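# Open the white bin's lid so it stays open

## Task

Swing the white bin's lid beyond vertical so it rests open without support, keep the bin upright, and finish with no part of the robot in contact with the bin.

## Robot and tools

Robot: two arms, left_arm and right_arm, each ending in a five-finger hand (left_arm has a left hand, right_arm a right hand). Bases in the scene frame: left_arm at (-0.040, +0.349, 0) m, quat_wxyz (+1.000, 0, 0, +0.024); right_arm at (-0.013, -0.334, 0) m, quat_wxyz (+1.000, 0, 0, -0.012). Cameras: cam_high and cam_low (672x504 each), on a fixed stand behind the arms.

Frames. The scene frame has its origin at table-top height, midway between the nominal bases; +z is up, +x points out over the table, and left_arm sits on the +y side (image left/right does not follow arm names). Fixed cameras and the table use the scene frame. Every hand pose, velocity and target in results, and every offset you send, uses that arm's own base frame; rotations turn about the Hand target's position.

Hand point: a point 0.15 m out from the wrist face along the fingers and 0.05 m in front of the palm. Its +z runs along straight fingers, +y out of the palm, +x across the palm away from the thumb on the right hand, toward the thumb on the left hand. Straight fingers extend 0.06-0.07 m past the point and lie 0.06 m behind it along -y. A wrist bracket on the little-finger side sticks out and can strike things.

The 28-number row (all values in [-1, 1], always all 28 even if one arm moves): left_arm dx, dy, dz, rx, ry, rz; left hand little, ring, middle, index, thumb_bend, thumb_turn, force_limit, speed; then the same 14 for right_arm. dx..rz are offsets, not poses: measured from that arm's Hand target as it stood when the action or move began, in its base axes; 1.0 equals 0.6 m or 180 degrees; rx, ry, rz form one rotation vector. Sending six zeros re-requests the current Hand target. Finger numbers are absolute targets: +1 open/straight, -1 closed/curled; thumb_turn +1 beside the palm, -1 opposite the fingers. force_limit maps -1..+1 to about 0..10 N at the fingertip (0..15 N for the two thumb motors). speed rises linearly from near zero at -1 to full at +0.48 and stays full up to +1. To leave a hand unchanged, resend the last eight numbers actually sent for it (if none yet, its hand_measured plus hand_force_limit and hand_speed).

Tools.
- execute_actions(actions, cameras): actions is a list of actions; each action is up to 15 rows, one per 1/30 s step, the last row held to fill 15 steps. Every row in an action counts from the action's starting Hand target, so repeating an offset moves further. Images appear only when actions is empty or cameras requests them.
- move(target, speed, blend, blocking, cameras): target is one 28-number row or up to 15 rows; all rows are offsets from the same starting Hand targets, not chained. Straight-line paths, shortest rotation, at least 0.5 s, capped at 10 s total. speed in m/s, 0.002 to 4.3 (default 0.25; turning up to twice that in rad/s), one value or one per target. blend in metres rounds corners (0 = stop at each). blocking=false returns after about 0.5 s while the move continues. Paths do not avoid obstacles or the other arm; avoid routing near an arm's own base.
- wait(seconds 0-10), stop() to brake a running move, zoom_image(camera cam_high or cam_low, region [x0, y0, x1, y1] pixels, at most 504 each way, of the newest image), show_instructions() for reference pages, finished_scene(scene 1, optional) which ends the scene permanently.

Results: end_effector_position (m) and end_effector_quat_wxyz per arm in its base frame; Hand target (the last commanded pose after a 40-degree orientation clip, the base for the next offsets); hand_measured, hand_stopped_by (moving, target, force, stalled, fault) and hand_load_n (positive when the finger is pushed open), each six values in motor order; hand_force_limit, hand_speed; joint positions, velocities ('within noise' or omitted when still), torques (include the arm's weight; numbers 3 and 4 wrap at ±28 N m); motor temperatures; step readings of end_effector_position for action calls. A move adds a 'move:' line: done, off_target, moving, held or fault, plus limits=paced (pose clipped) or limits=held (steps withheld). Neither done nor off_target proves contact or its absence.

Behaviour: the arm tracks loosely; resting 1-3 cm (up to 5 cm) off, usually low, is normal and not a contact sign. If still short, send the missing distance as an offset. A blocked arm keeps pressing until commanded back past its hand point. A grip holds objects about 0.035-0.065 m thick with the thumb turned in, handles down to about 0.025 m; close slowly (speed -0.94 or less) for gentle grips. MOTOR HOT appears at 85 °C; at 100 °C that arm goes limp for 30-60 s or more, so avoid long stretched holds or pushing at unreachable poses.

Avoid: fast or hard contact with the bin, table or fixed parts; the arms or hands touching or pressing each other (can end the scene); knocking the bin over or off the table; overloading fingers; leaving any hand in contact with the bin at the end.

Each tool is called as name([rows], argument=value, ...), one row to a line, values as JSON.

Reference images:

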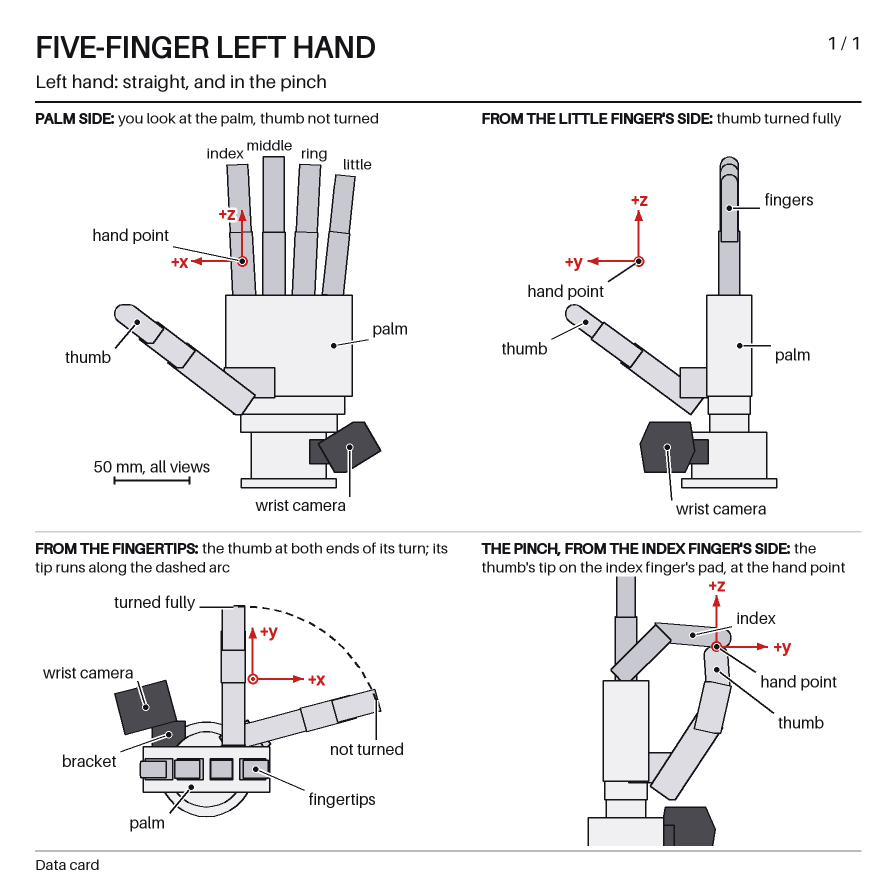

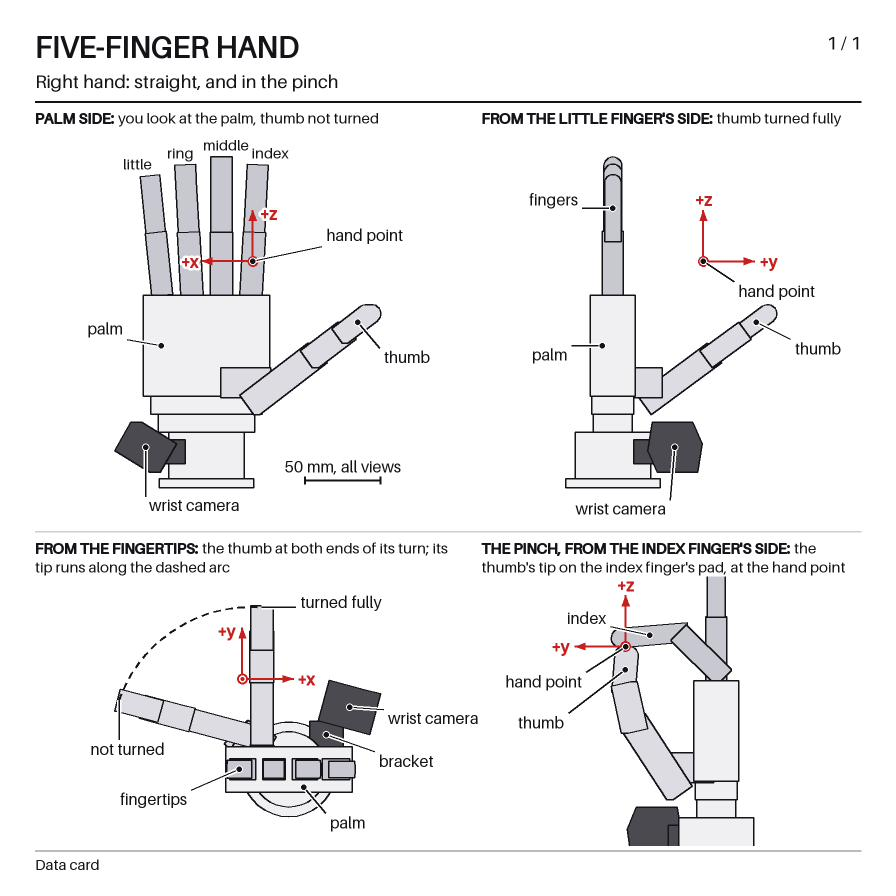

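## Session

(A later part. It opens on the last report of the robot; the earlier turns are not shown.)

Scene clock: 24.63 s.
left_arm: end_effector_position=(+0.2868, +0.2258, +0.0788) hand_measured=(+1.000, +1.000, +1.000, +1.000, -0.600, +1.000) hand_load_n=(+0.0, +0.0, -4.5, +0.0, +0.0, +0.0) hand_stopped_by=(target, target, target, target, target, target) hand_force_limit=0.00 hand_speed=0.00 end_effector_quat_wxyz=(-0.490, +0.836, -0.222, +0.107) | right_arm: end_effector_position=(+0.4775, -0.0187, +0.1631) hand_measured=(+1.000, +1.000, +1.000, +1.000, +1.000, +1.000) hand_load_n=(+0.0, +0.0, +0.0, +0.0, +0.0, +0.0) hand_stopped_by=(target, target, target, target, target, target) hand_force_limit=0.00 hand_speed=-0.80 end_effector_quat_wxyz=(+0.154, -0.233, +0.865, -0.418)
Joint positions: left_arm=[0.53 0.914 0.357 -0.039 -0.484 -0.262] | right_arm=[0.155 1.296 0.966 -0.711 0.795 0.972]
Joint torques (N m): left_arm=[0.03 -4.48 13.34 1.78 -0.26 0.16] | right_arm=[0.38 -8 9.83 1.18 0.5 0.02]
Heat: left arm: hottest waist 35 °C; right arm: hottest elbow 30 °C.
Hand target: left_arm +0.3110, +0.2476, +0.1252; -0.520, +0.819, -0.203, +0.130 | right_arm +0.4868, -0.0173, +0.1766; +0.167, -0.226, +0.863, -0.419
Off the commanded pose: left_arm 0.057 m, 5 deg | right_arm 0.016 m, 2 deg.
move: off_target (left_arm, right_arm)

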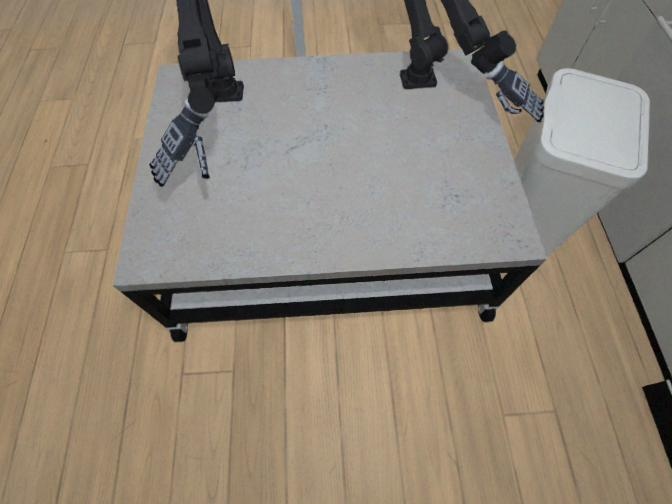

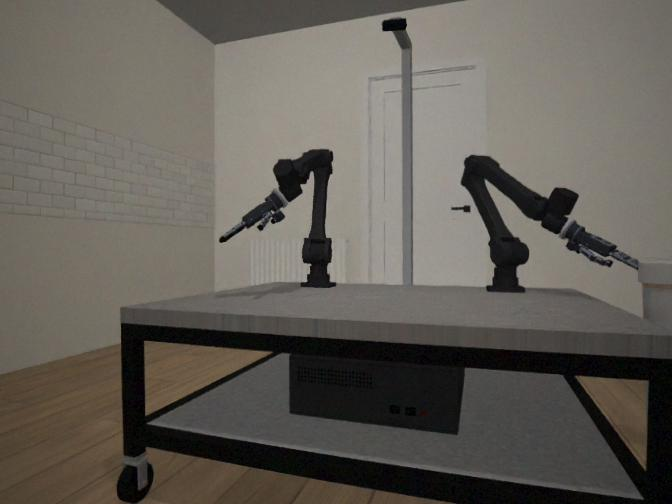

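move([
  [-0.054,-0.088,-0.092,0,0,0,1,1,1,1,-0.6,1,0,0,0,0,0,0,0,0,1,1,1,1,1,1,0,-0.8],
  [-0.054,-0.1035,-0.199,0,0,0,1,1,1,1,-0.6,1,0,0,0,0,0,0,0,0,1,1,1,1,1,1,0,-0.8],
], speed=0.12, blend=[0.01,0], cameras=["cam_high","cam_low"])

zoom_image(camera="cam_high", region=[490, 70, 590, 150])

zoom_image(camera="cam_low", region=[572, 240, 672, 315])

Scene clock: 27.30 s.
left_arm: end_effector_position=(+0.2719, +0.1876, +0.0012) hand_measured=(+1.000, +1.000, +1.000, +1.000, -0.600, +1.000) hand_load_n=(+0.0, +0.0, +0.0, +0.0, +0.0, +0.0) hand_stopped_by=(target, target, target, target, target, target) hand_force_limit=0.00 hand_speed=0.00 end_effector_quat_wxyz=(-0.516, +0.823, -0.208, +0.116) | right_arm: end_effector_position=(+0.4775, -0.0187, +0.1631) hand_measured=(+1.000, +1.000, +1.000, +1.000, +1.000, +1.000) hand_load_n=(+0.0, +0.0, +0.0, +0.0, +0.0, -0.5) hand_stopped_by=(target, target, target, target, target, target) hand_force_limit=0.00 hand_speed=-0.80 end_effector_quat_wxyz=(+0.154, -0.233, +0.865, -0.418)
Joint positions: left_arm=[0.372 1.127 0.137 0.408 -0.641 -0.349] | right_arm=[0.155 1.296 0.966 -0.711 0.795 0.972]
Joint torques (N m): left_arm=[-2.73 -2.96 5.3 2.52 -0.42 -0.14] | right_arm=[0.32 -8 9.83 1.18 0.5 0.02]
Heat: left arm: hottest waist 35 °C; right arm: hottest elbow 30 °C.
Hand target: left_arm +0.2786, +0.1855, +0.0057; -0.520, +0.819, -0.203, +0.130 | right_arm +0.4868, -0.0173, +0.1766; +0.167, -0.226, +0.863, -0.419
Off the commanded pose: left_arm 0.008 m, 2 deg | right_arm 0.016 m, 2 deg.
move: off_target (right_arm)

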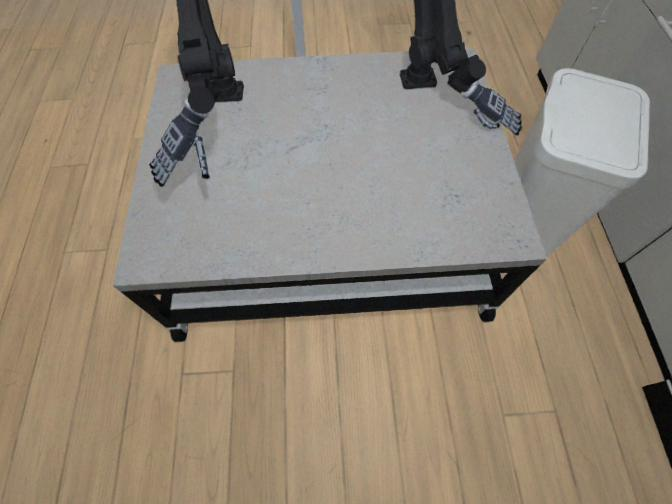

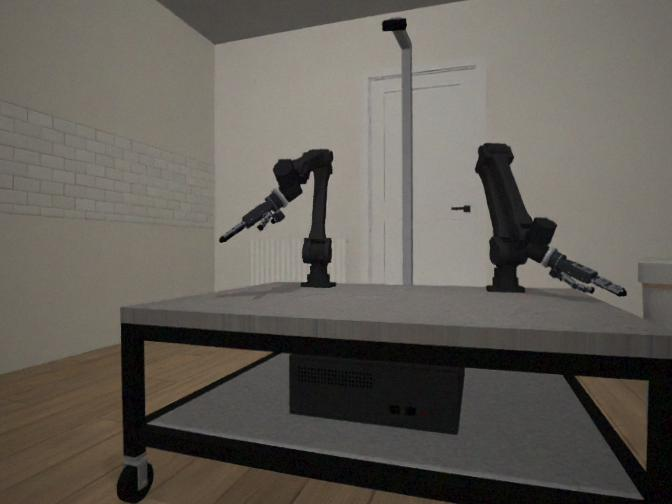

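Scaled by 5.040 from the camera's 672x504 image, which has a finer 960x720 frame.

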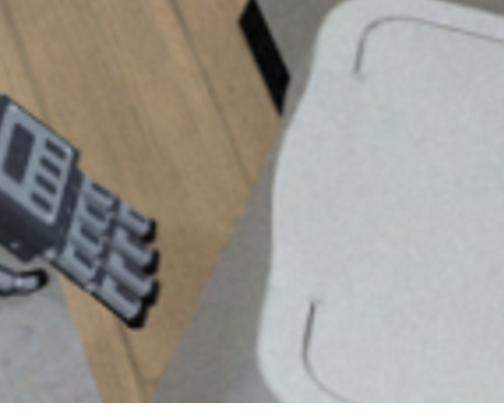

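Scaled by 5.040 from the camera's 672x504 image, which has a finer 960x720 frame.

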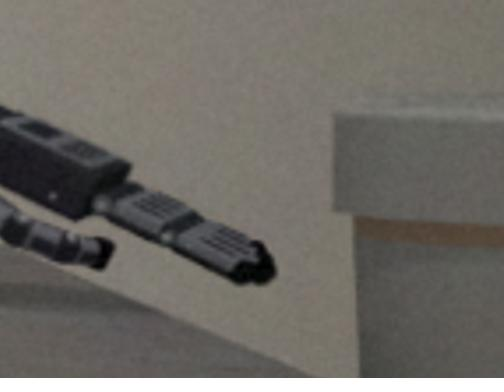

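move(target=[0.0457,0.116,0.012,0,0,0,1,1,1,1,-0.6,1,0,0,0,0,0,0,0,0,1,1,1,1,1,1,0,-0.8], speed=0.06, cameras=["cam_high","cam_low"])

zoom_image(camera="cam_high", region=[490, 70, 590, 150])

zoom_image(camera="cam_low", region=[572, 240, 672, 315])

Scene clock: 29.27 s.
left_arm: end_effector_position=(+0.2890, +0.2362, -0.0040) hand_measured=(+1.000, +1.000, +1.000, +1.000, -0.600, +1.000) hand_load_n=(+0.0, +0.0, -0.5, +0.0, +0.0, +0.0) hand_stopped_by=(target, target, target, target, target, target) hand_force_limit=0.00 hand_speed=0.00 end_effector_quat_wxyz=(-0.501, +0.830, -0.213, +0.120) | right_arm: end_effector_position=(+0.4775, -0.0187, +0.1631) hand_measured=(+1.000, +1.000, +1.000, +1.000, +1.000, +1.000) hand_load_n=(+0.0, +0.0, +0.0, +0.0, +0.0, -0.5) hand_stopped_by=(target, target, target, target, target, target) hand_force_limit=0.00 hand_speed=-0.80 end_effector_quat_wxyz=(+0.154, -0.233, +0.865, -0.418)
Joint positions: left_arm=[0.565 1.291 0.229 0.513 -0.454 -0.246] | right_arm=[0.155 1.296 0.966 -0.711 0.795 0.972]
Joint torques (N m): left_arm=[0.09 -4.42 7.95 2.66 -0.09 0.18] | right_arm=[0.32 -8.06 9.83 1.18 0.5 0.02]
Heat: left arm: hottest waist 35 °C; right arm: hottest elbow 31 °C.
Hand target: left_arm +0.3060, +0.2551, +0.0129; -0.520, +0.819, -0.202, +0.130 | right_arm +0.4868, -0.0173, +0.1766; +0.167, -0.226, +0.863, -0.419
Off the commanded pose: left_arm 0.031 m, 3 deg | right_arm 0.016 m, 2 deg.
move: off_target (left_arm, right_arm)

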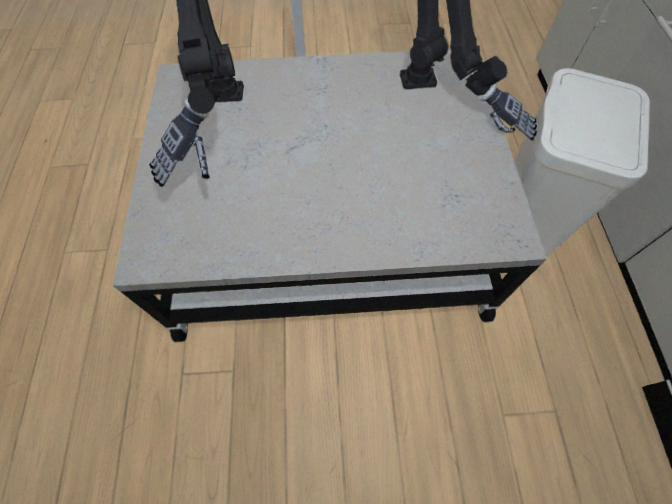

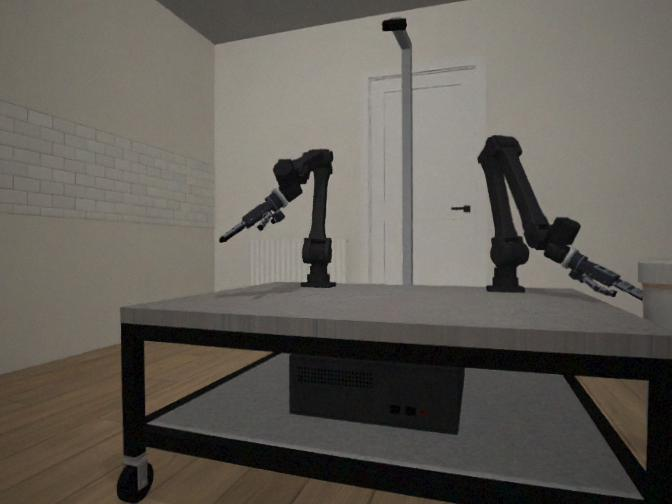

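Scaled by 5.040 from the camera's 672x504 image, which has a finer 960x720 frame.

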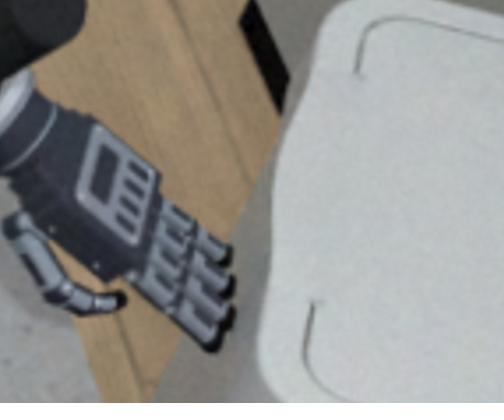

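Scaled by 5.040 from the camera's 672x504 image, which has a finer 960x720 frame.

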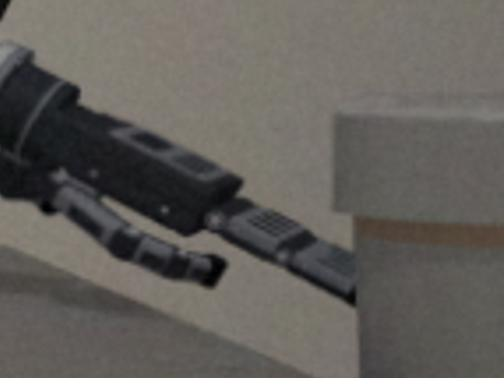

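move(target=[0.0,0.0,0.05,0,0,0,1,1,1,1,-0.6,1,0,0,0,0,0,0,0,0,1,1,1,1,1,1,0,-0.8], speed=0.06, cameras=["cam_high","cam_low"])

zoom_image(camera="cam_high", region=[490, 70, 590, 150])

zoom_image(camera="cam_low", region=[572, 240, 672, 315])

Scene clock: 30.43 s.
left_arm: end_effector_position=(+0.2880, +0.2358, +0.0182) hand_measured=(+1.000, +1.000, +1.000, +1.000, -0.600, +1.000) hand_load_n=(+0.0, +0.0, -1.0, -0.5, +0.0, +0.0) hand_stopped_by=(target, target, target, target, target, target) hand_force_limit=0.00 hand_speed=0.00 end_effector_quat_wxyz=(-0.502, +0.830, -0.214, +0.120) | right_arm: end_effector_position=(+0.4775, -0.0187, +0.1631) hand_measured=(+1.000, +1.000, +1.000, +1.000, +1.000, +1.000) hand_load_n=(-0.5, +0.0, +0.0, +0.0, +0.0, +0.0) hand_stopped_by=(target, target, target, target, target, target) hand_force_limit=0.00 hand_speed=-0.80 end_effector_quat_wxyz=(+0.154, -0.233, +0.865, -0.418)
Joint positions: left_arm=[0.566 1.169 0.248 0.374 -0.453 -0.243] | right_arm=[0.155 1.296 0.966 -0.711 0.795 0.972]
Joint torques (N m): left_arm=[0.09 -5.36 9.72 1.44 -0.1 0.15] | right_arm=[0.38 -8.06 9.81 1.18 0.5 0.02]
Heat: left arm: hottest waist 35 °C; right arm: hottest elbow 31 °C.
Hand target: left_arm +0.3059, +0.2551, +0.0428; -0.520, +0.820, -0.203, +0.130 | right_arm +0.4868, -0.0173, +0.1766; +0.167, -0.226, +0.863, -0.419
Off the commanded pose: left_arm 0.036 m, 3 deg | right_arm 0.016 m, 2 deg.
move: off_target (left_arm, right_arm)

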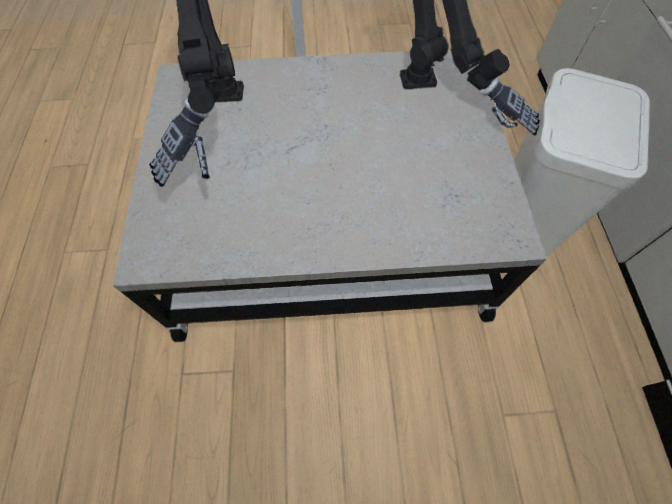

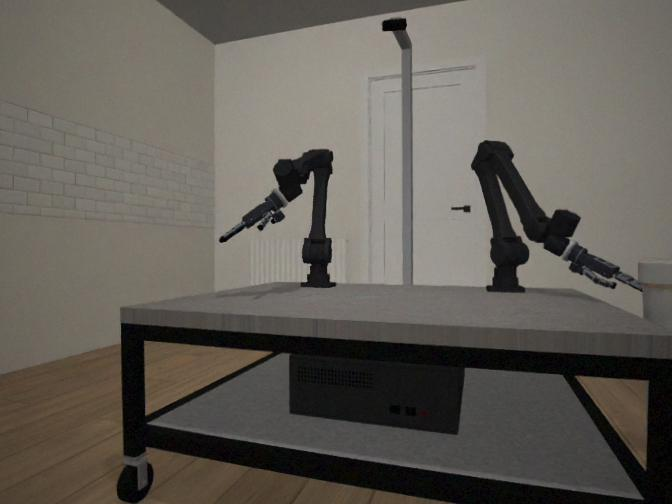

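Scaled by 5.040 from the camera's 672x504 image, which has a finer 960x720 frame.

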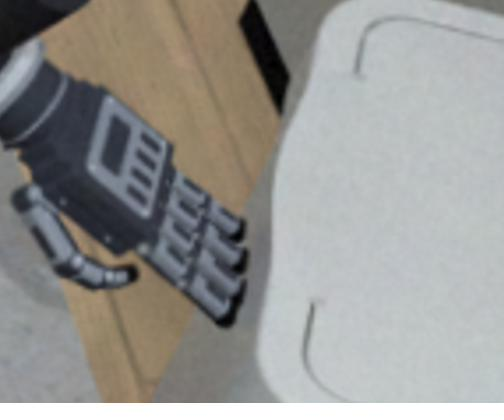

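Scaled by 5.040 from the camera's 672x504 image, which has a finer 960x720 frame.

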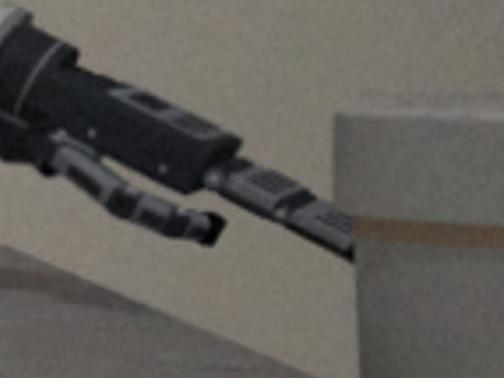

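move(target=[0.0,0.0,0.05,0,0,0,1,1,1,1,-0.6,1,0,0,0,0,0,0,0,0,1,1,1,1,1,1,0,-0.8], speed=0.06, cameras=["cam_high","cam_low"])

zoom_image(camera="cam_high", region=[490, 50, 660, 190])

zoom_image(camera="cam_low", region=[572, 240, 672, 315])

Scene clock: 31.47 s.
left_arm: end_effector_position=(+0.2865, +0.2349, +0.0408) hand_measured=(+1.000, +1.000, +1.000, +1.000, -0.600, +1.000) hand_load_n=(+0.0, -2.0, +0.0, +0.0, +0.0, +0.0) hand_stopped_by=(target, target, target, target, target, target) hand_force_limit=0.00 hand_speed=0.00 end_effector_quat_wxyz=(-0.497, +0.832, -0.216, +0.116) | right_arm: end_effector_position=(+0.4775, -0.0187, +0.1631) hand_measured=(+1.000, +1.000, +1.000, +1.000, +1.000, +1.000) hand_load_n=(+0.0, +0.0, +0.0, +0.0, -0.5, -0.5) hand_stopped_by=(target, target, target, target, target, target) hand_force_limit=0.00 hand_speed=-0.80 end_effector_quat_wxyz=(+0.154, -0.233, +0.865, -0.418)
Joint positions: left_arm=[0.566 1.056 0.282 0.213 -0.453 -0.243] | right_arm=[0.155 1.296 0.966 -0.711 0.795 0.972]
Joint torques (N m): left_arm=[0.26 -5.01 11.02 1.52 -0.18 0.16] | right_arm=[0.38 -8 9.83 1.18 0.5 0.02]
Heat: left arm: hottest waist 35 °C; right arm: hottest elbow 31 °C.
Hand target: left_arm +0.3059, +0.2552, +0.0729; -0.520, +0.819, -0.202, +0.129 | right_arm +0.4868, -0.0173, +0.1766; +0.167, -0.226, +0.863, -0.419
Off the commanded pose: left_arm 0.043 m, 4 deg | right_arm 0.016 m, 2 deg.
move: off_target (left_arm, right_arm)

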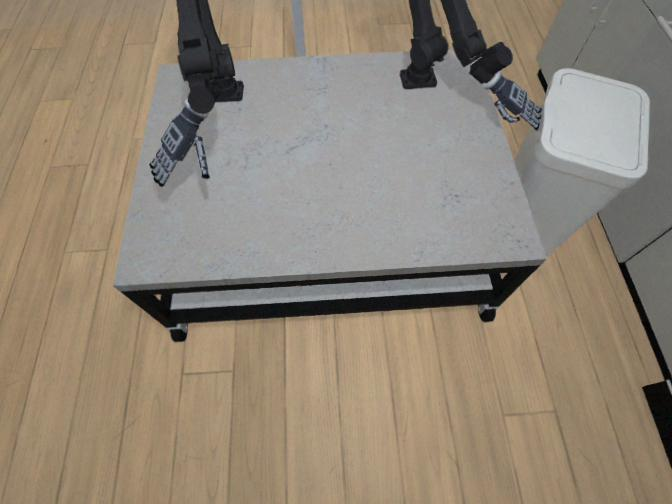

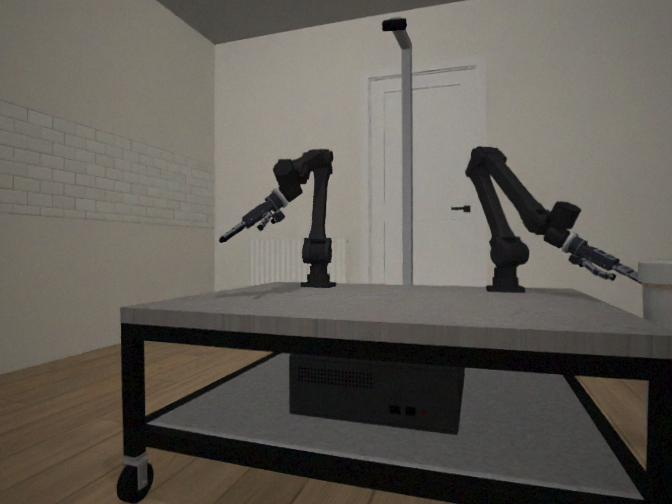

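Scaled by 2.965 from the camera's 672x504 image, which has a finer 960x720 frame.

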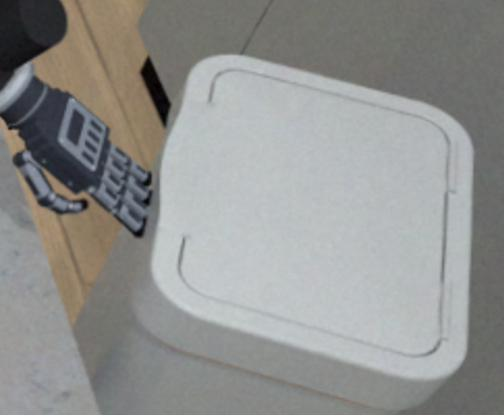

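Scaled by 5.040 from the camera's 672x504 image, which has a finer 960x720 frame.

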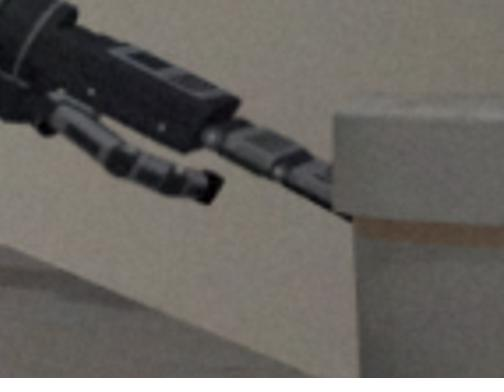

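move(target=[0.0,0.0,0.035,0,0,0,1,1,1,1,-0.6,1,0,0,0,0,0,0,0,0,1,1,1,1,1,1,0,-0.8], speed=0.06, cameras=["cam_high","cam_low"])

zoom_image(camera="cam_high", region=[490, 50, 660, 190])

zoom_image(camera="cam_low", region=[572, 240, 672, 315])

Scene clock: 32.60 s.
left_arm: end_effector_position=(+0.2800, +0.2303, +0.0495) hand_measured=(+1.000, +1.000, +1.000, +1.000, -0.600, +1.000) hand_load_n=(+0.0, -0.5, -4.5, +0.0, +0.0, -0.5) hand_stopped_by=(target, target, target, target, target, target) hand_force_limit=0.00 hand_speed=0.00 end_effector_quat_wxyz=(-0.488, +0.837, -0.222, +0.108) | right_arm: end_effector_position=(+0.4775, -0.0187, +0.1631) hand_measured=(+1.000, +1.000, +1.000, +1.000, +1.000, +1.000) hand_load_n=(+0.0, +0.0, +0.0, +0.0, +0.0, +0.0) hand_stopped_by=(target, target, target, target, target, target) hand_force_limit=0.00 hand_speed=-0.80 end_effector_quat_wxyz=(+0.154, -0.233, +0.865, -0.418)
Joint positions: left_arm=[0.566 0.989 0.299 0.101 -0.451 -0.243] | right_arm=[0.155 1.296 0.966 -0.711 0.795 0.972]
Joint torques (N m): left_arm=[0.21 -5.01 12.67 1.87 -0.29 0.15] | right_arm=[0.32 -8.06 9.81 1.18 0.5 0.02]
Heat: left arm: hottest waist 35 °C; right arm: hottest elbow 31 °C.
Hand target: left_arm +0.3060, +0.2551, +0.0939; -0.520, +0.819, -0.202, +0.130 | right_arm +0.4868, -0.0173, +0.1766; +0.167, -0.226, +0.863, -0.419
Off the commanded pose: left_arm 0.057 m, 5 deg | right_arm 0.016 m, 2 deg.
move: off_target (left_arm, right_arm)

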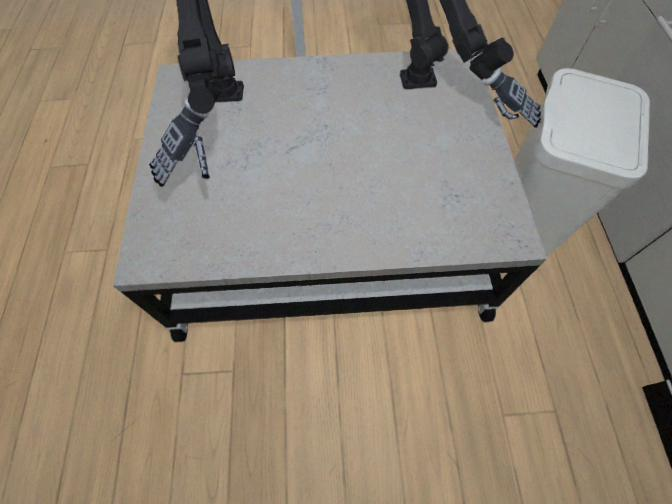

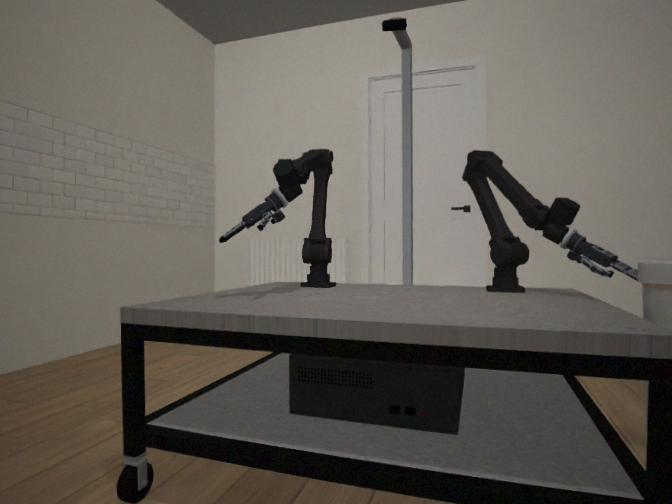

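Scaled by 2.965 from the camera's 672x504 image, which has a finer 960x720 frame.

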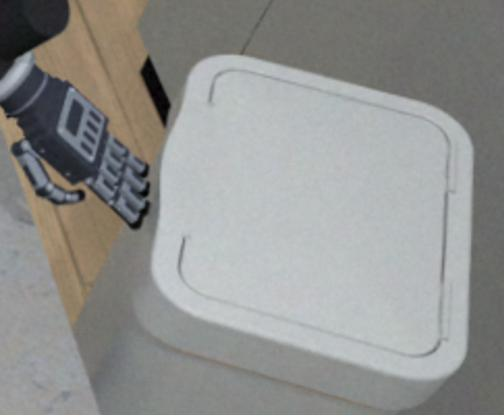

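Scaled by 5.040 from the camera's 672x504 image, which has a finer 960x720 frame.

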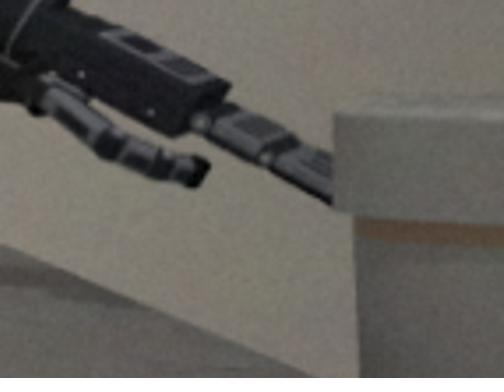

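move([
  [-0.0733,-0.1383,-0.0067,0,0,0,1,1,1,1,-0.6,1,0,0,0,0,0,0,0,0,1,1,1,1,1,1,0,-0.8],
  [-0.1658,-0.1085,0.1268,0.2598,0.4272,-0.0324,1,1,1,1,1,-1,0,0.3,0,0,0,0,0,0,1,1,1,1,1,1,0,-0.8],
  [-0.1658,-0.028,0.0,0.2598,0.4272,-0.0324,-1,-1,-1,1,1,-1,0,0.3,0,0,0,0,0,0,1,1,1,1,1,1,0,-0.8],
], speed=0.2, blend=[0.01,0,0], cameras=["cam_high","cam_low"])

zoom_image(camera="cam_high", region=[430, 30, 600, 150])

zoom_image(camera="cam_low", region=[492, 180, 672, 315])

Scene clock: 45.83 s.
left_arm: end_effector_position=(+0.2093, +0.2370, +0.0939) hand_measured=(-1.000, -1.000, -1.000, +1.000, +1.000, -1.000) hand_load_n=(+0.0, +0.0, +0.0, +0.0, +0.0, +0.5) hand_stopped_by=(target, target, target, target, target, target) hand_force_limit=0.00 hand_speed=0.30 end_effector_quat_wxyz=(+0.541, -0.458, +0.542, +0.450) | right_arm: end_effector_position=(+0.4775, -0.0187, +0.1631) hand_measured=(+1.000, +1.000, +1.000, +1.000, +1.000, +1.000) hand_load_n=(+0.0, -0.5, +0.0, +0.0, +0.0, +0.0) hand_stopped_by=(target, target, target, target, target, target) hand_force_limit=0.00 hand_speed=-0.80 end_effector_quat_wxyz=(+0.154, -0.233, +0.865, -0.418)
Joint positions: left_arm=[0.153 1.61 0.193 1.392 -1.242 1.539] | right_arm=[0.155 1.296 0.966 -0.711 0.795 0.972]
Joint torques (N m): left_arm=[-0.73 -5.71 1.66 2.11 0.13 0.23] | right_arm=[0.32 -8.06 9.83 1.18 0.5 0.02]
Motor temperatures (°C): left_arm=[35 30 33 31 30 25] | right_arm=[27 29 32 28 26 27]
Heat: left arm: hottest waist 35 °C; right arm: hottest elbow 32 °C.
Hand target: left_arm +0.2065, +0.2383, +0.0939; +0.540, -0.456, +0.542, +0.454 | right_arm +0.4868, -0.0173, +0.1766; +0.167, -0.226, +0.863, -0.419
Off the commanded pose: left_arm 0.003 m, 0 deg | right_arm 0.016 m, 2 deg.
move: off_target (right_arm)

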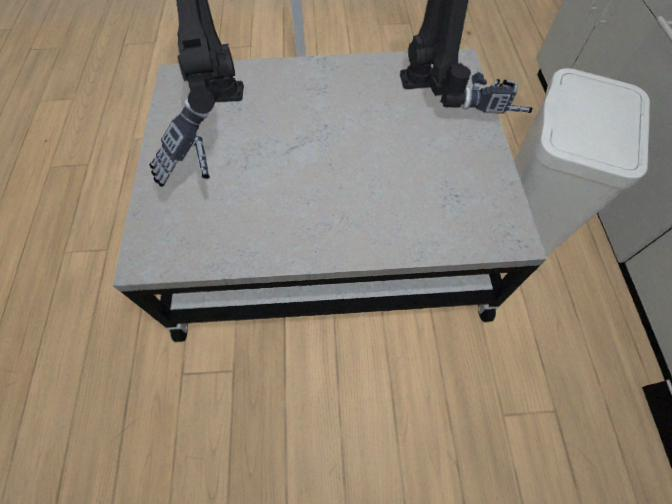

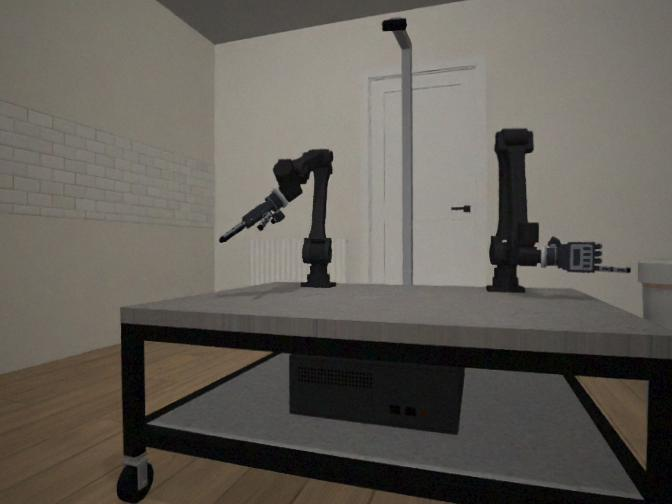

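Scaled by 2.965 from the camera's 672x504 image, which has a finer 960x720 frame.

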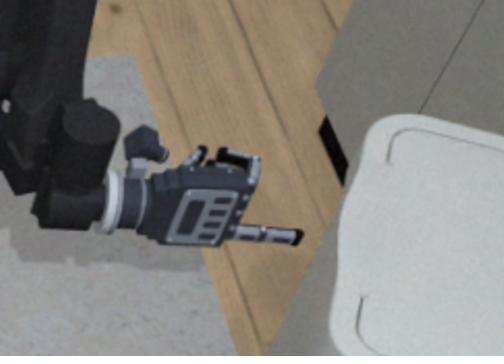

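Scaled by 2.800 from the camera's 672x504 image, which has a finer 960x720 frame.

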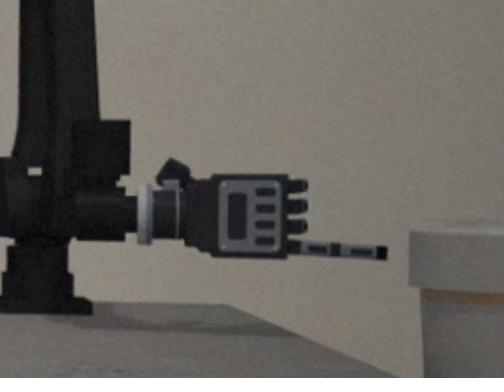

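move([
  [0,0,-0.0815,0,0,0,-1,-1,-1,1,1,-1,0,0.3,0,0,0,0,0,0,1,1,1,1,1,1,0,-0.8],
  [0.0232,0.0443,-0.0782,0,0,0,-1,-1,-1,1,1,-1,0,0.3,0,0,0,0,0,0,1,1,1,1,1,1,0,-0.8],
], speed=0.12, blend=[0.01,0], cameras=["cam_high","cam_low"])

zoom_image(camera="cam_high", region=[490, 50, 660, 190])

zoom_image(camera="cam_low", region=[552, 225, 672, 315])

Scene clock: 47.23 s.
left_arm: end_effector_position=(+0.2200, +0.2623, +0.0462) hand_measured=(-1.000, -1.000, -1.000, +1.000, +1.000, -1.000) hand_load_n=(+0.0, +0.0, +0.0, +0.0, +0.0, +0.5) hand_stopped_by=(target, target, target, target, target, target) hand_force_limit=0.00 hand_speed=0.30 end_effector_quat_wxyz=(+0.530, -0.460, +0.553, +0.450) | right_arm: end_effector_position=(+0.4775, -0.0187, +0.1631) hand_measured=(+1.000, +1.000, +1.000, +1.000, +1.000, +1.000) hand_load_n=(+0.0, +0.0, +0.0, +0.0, +0.0, +0.0) hand_stopped_by=(target, target, target, target, target, target) hand_force_limit=0.00 hand_speed=-0.80 end_effector_quat_wxyz=(+0.154, -0.233, +0.865, -0.418)
Joint positions: left_arm=[0.247 1.879 0.252 1.544 -1.149 1.505] | right_arm=[0.155 1.296 0.966 -0.711 0.795 0.972]
Joint torques (N m): left_arm=[-0.26 -7.88 1.06 2.21 0.12 0.15] | right_arm=[0.38 -8.06 9.81 1.18 0.5 0.02]
Heat: left arm: hottest waist 35 °C; right arm: hottest elbow 32 °C.
Hand target: left_arm +0.2204, +0.2649, +0.0470; +0.540, -0.456, +0.542, +0.454 | right_arm +0.4868, -0.0173, +0.1766; +0.167, -0.226, +0.863, -0.419
Off the commanded pose: left_arm 0.003 m, 2 deg | right_arm 0.016 m, 2 deg.
joint sent to its limit (left arm) — joint 4 (wrist pitch), upper limit. The joint targets still meet the commanded pose.
move: off_target (right_arm)

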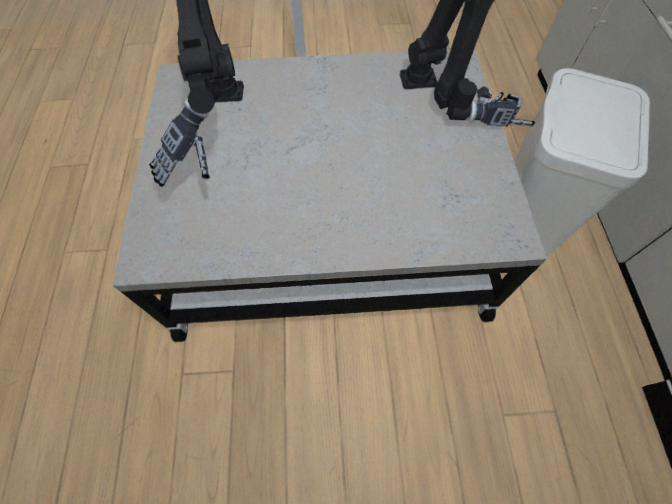

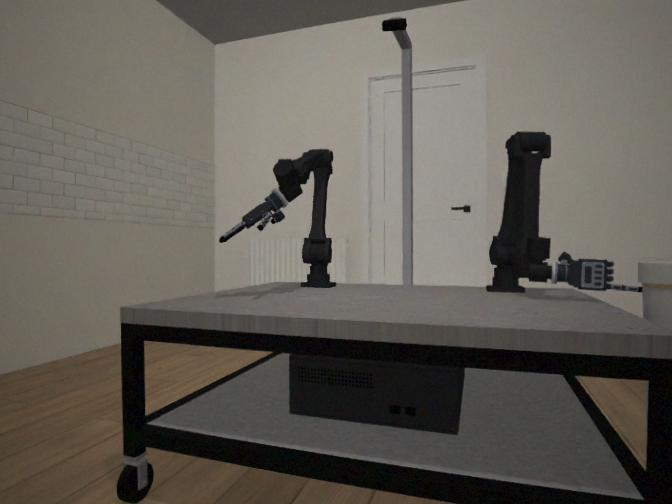

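Scaled by 2.965 from the camera's 672x504 image, which has a finer 960x720 frame.

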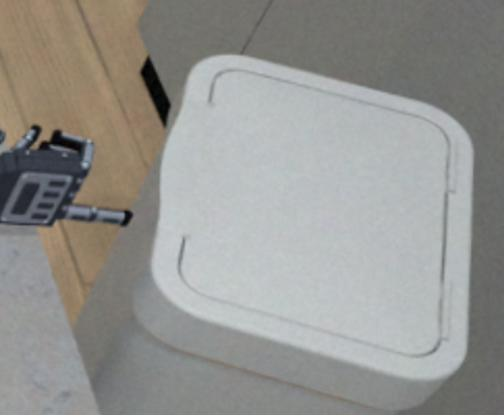

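Scaled by 4.200 from the camera's 672x504 image, which has a finer 960x720 frame.

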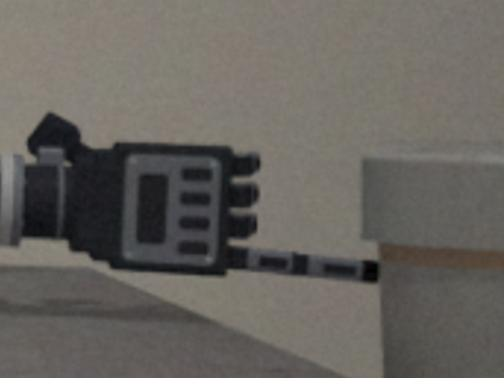

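move(target=[0.02,0.038,0.0,0,0,0,-1,-1,-1,1,1,-1,0,0.3,0,0,0,0,0,0,1,1,1,1,1,1,0,-0.8], speed=0.06, cameras=["cam_high","cam_low"])

zoom_image(camera="cam_high", region=[490, 70, 590, 150])

zoom_image(camera="cam_low", region=[552, 225, 672, 315])

Scene clock: 48.37 s.
left_arm: end_effector_position=(+0.2304, +0.2790, +0.0457) hand_measured=(-1.000, -1.000, -1.000, +1.000, +1.000, -1.000) hand_load_n=(+0.0, +0.0, +0.0, -1.0, +0.0, +0.5) hand_stopped_by=(target, target, target, target, target, target) hand_force_limit=0.00 hand_speed=0.30 end_effector_quat_wxyz=(+0.534, -0.455, +0.554, +0.447) | right_arm: end_effector_position=(+0.4775, -0.0187, +0.1631) hand_measured=(+1.000, +1.000, +1.000, +1.000, +1.000, +1.000) hand_load_n=(+0.0, +0.0, +0.0, +0.0, +0.0, -0.5) hand_stopped_by=(target, target, target, target, target, target) hand_force_limit=0.00 hand_speed=-0.80 end_effector_quat_wxyz=(+0.154, -0.233, +0.865, -0.418)
Joint positions: left_arm=[0.299 1.894 0.284 1.548 -1.084 1.526] | right_arm=[0.155 1.296 0.966 -0.711 0.795 0.972]
Joint torques (N m): left_arm=[1.73 -7.88 2.06 2.13 0.35 0.17] | right_arm=[0.32 -8 9.81 1.18 0.5 0.02]
Heat: left arm: hottest waist 35 °C; right arm: hottest elbow 32 °C.
Hand target: left_arm +0.2325, +0.2876, +0.0470; +0.540, -0.456, +0.542, +0.454 | right_arm +0.4868, -0.0173, +0.1766; +0.167, -0.226, +0.863, -0.419
Off the commanded pose: left_arm 0.009 m, 2 deg | right_arm 0.016 m, 2 deg.
joint sent to its limit (left arm) — joint 4 (wrist pitch), upper limit. The joint targets still meet the commanded pose.
move: off_target (right_arm)

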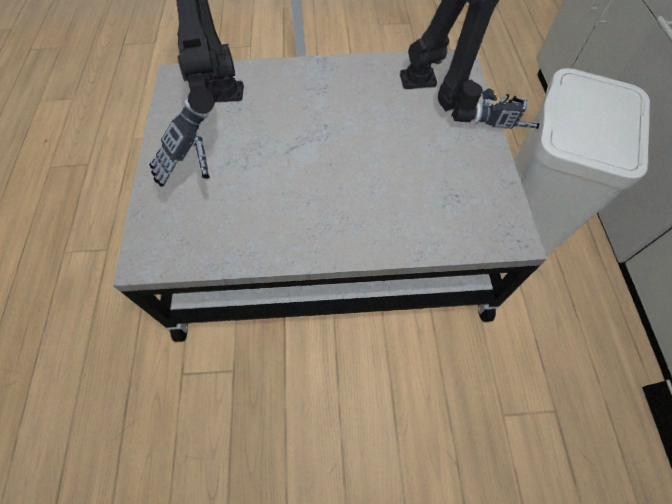

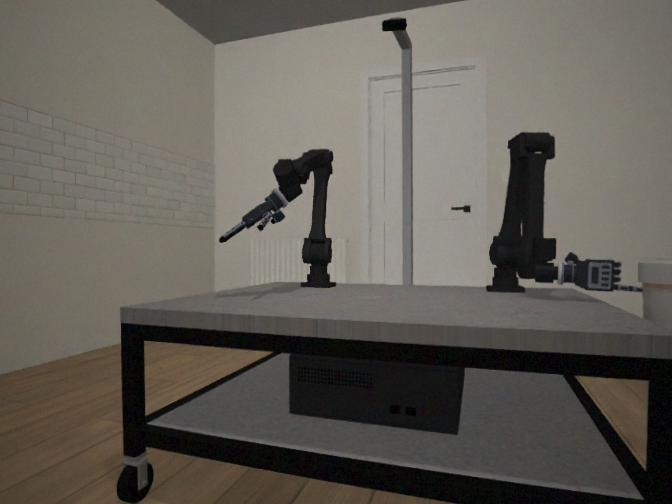

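Scaled by 5.040 from the camera's 672x504 image, which has a finer 960x720 frame.

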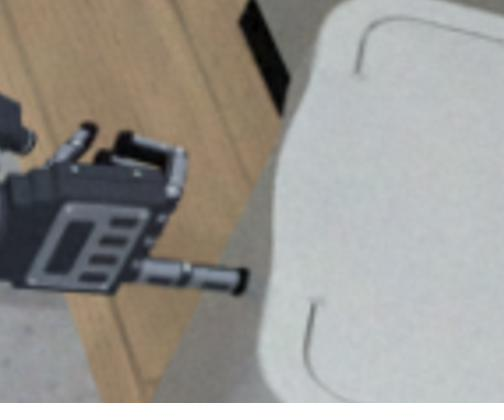

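Scaled by 4.200 from the camera's 672x504 image, which has a finer 960x720 frame.

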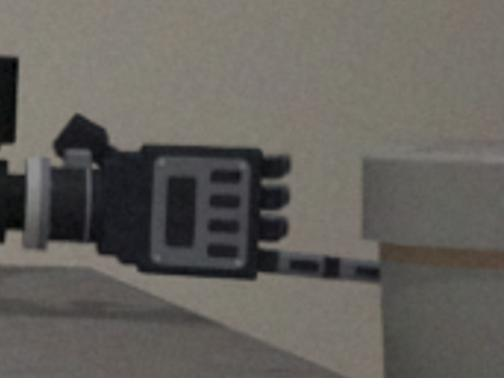

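move(target=[-0.002,-0.008,0.05,0,0,0,-1,-1,-1,1,1,-1,0,0.3,0,0,0,0,0,0,1,1,1,1,1,1,0,-0.8], speed=0.06, cameras=["cam_high","cam_low"])

zoom_image(camera="cam_high", region=[490, 70, 590, 150])

zoom_image(camera="cam_low", region=[552, 225, 672, 315])

Scene clock: 49.77 s.
left_arm: end_effector_position=(+0.2273, +0.2788, +0.0692) hand_measured=(-1.000, -1.000, -1.000, +1.000, +1.000, -1.000) hand_load_n=(+0.0, +0.0, +0.0, -1.5, +0.0, +0.0) hand_stopped_by=(target, target, target, target, target, target) hand_force_limit=0.00 hand_speed=0.30 end_effector_quat_wxyz=(+0.534, -0.454, +0.550, +0.454) | right_arm: end_effector_position=(+0.4775, -0.0187, +0.1631) hand_measured=(+1.000, +1.000, +1.000, +1.000, +1.000, +1.000) hand_load_n=(+0.0, +0.0, +0.0, +0.0, +0.0, +0.0) hand_stopped_by=(target, target, target, target, target, target) hand_force_limit=0.00 hand_speed=-0.80 end_effector_quat_wxyz=(+0.154, -0.233, +0.865, -0.418)
Joint positions: left_arm=[0.299 1.78 0.27 1.471 -1.094 1.551] | right_arm=[0.155 1.296 0.966 -0.711 0.795 0.972]
Joint torques (N m): left_arm=[-0.62 -10.23 2.3 1.24 0.17 0.2] | right_arm=[0.32 -8.06 9.81 1.18 0.5 0.02]
Heat: left arm: hottest waist 35 °C; right arm: hottest elbow 32 °C.
Hand target: left_arm +0.2312, +0.2828, +0.0770; +0.540, -0.456, +0.542, +0.454 | right_arm +0.4868, -0.0173, +0.1766; +0.167, -0.226, +0.863, -0.419
Off the commanded pose: left_arm 0.010 m, 1 deg | right_arm 0.016 m, 2 deg.
move: off_target (right_arm)

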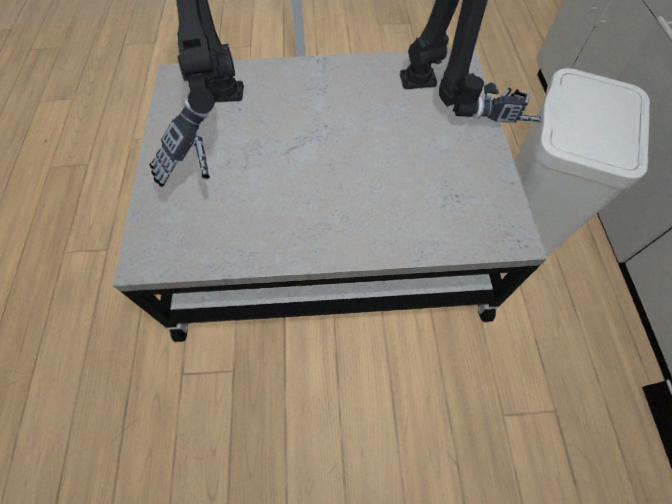

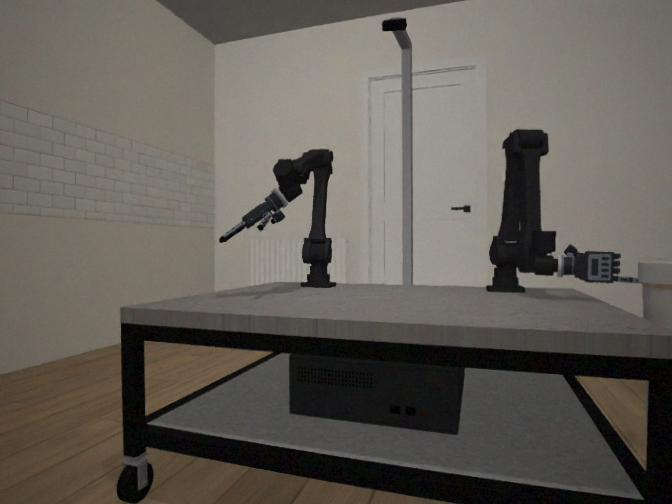

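Scaled by 5.040 from the camera's 672x504 image, which has a finer 960x720 frame.

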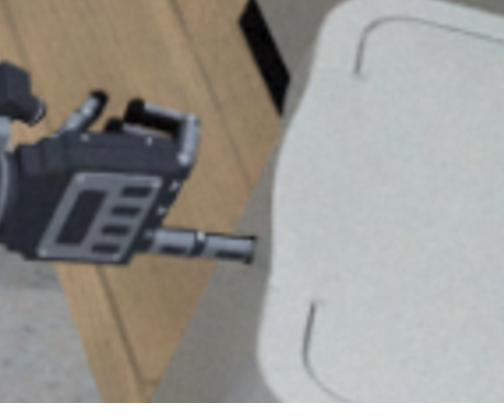

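Scaled by 4.200 from the camera's 672x504 image, which has a finer 960x720 frame.

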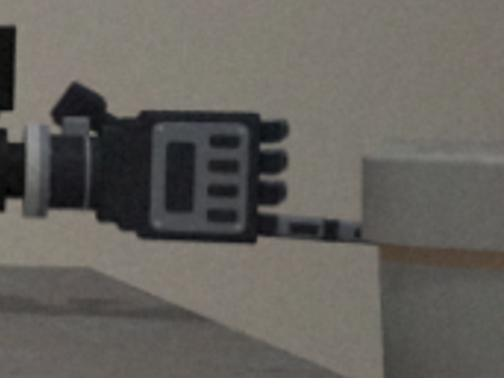

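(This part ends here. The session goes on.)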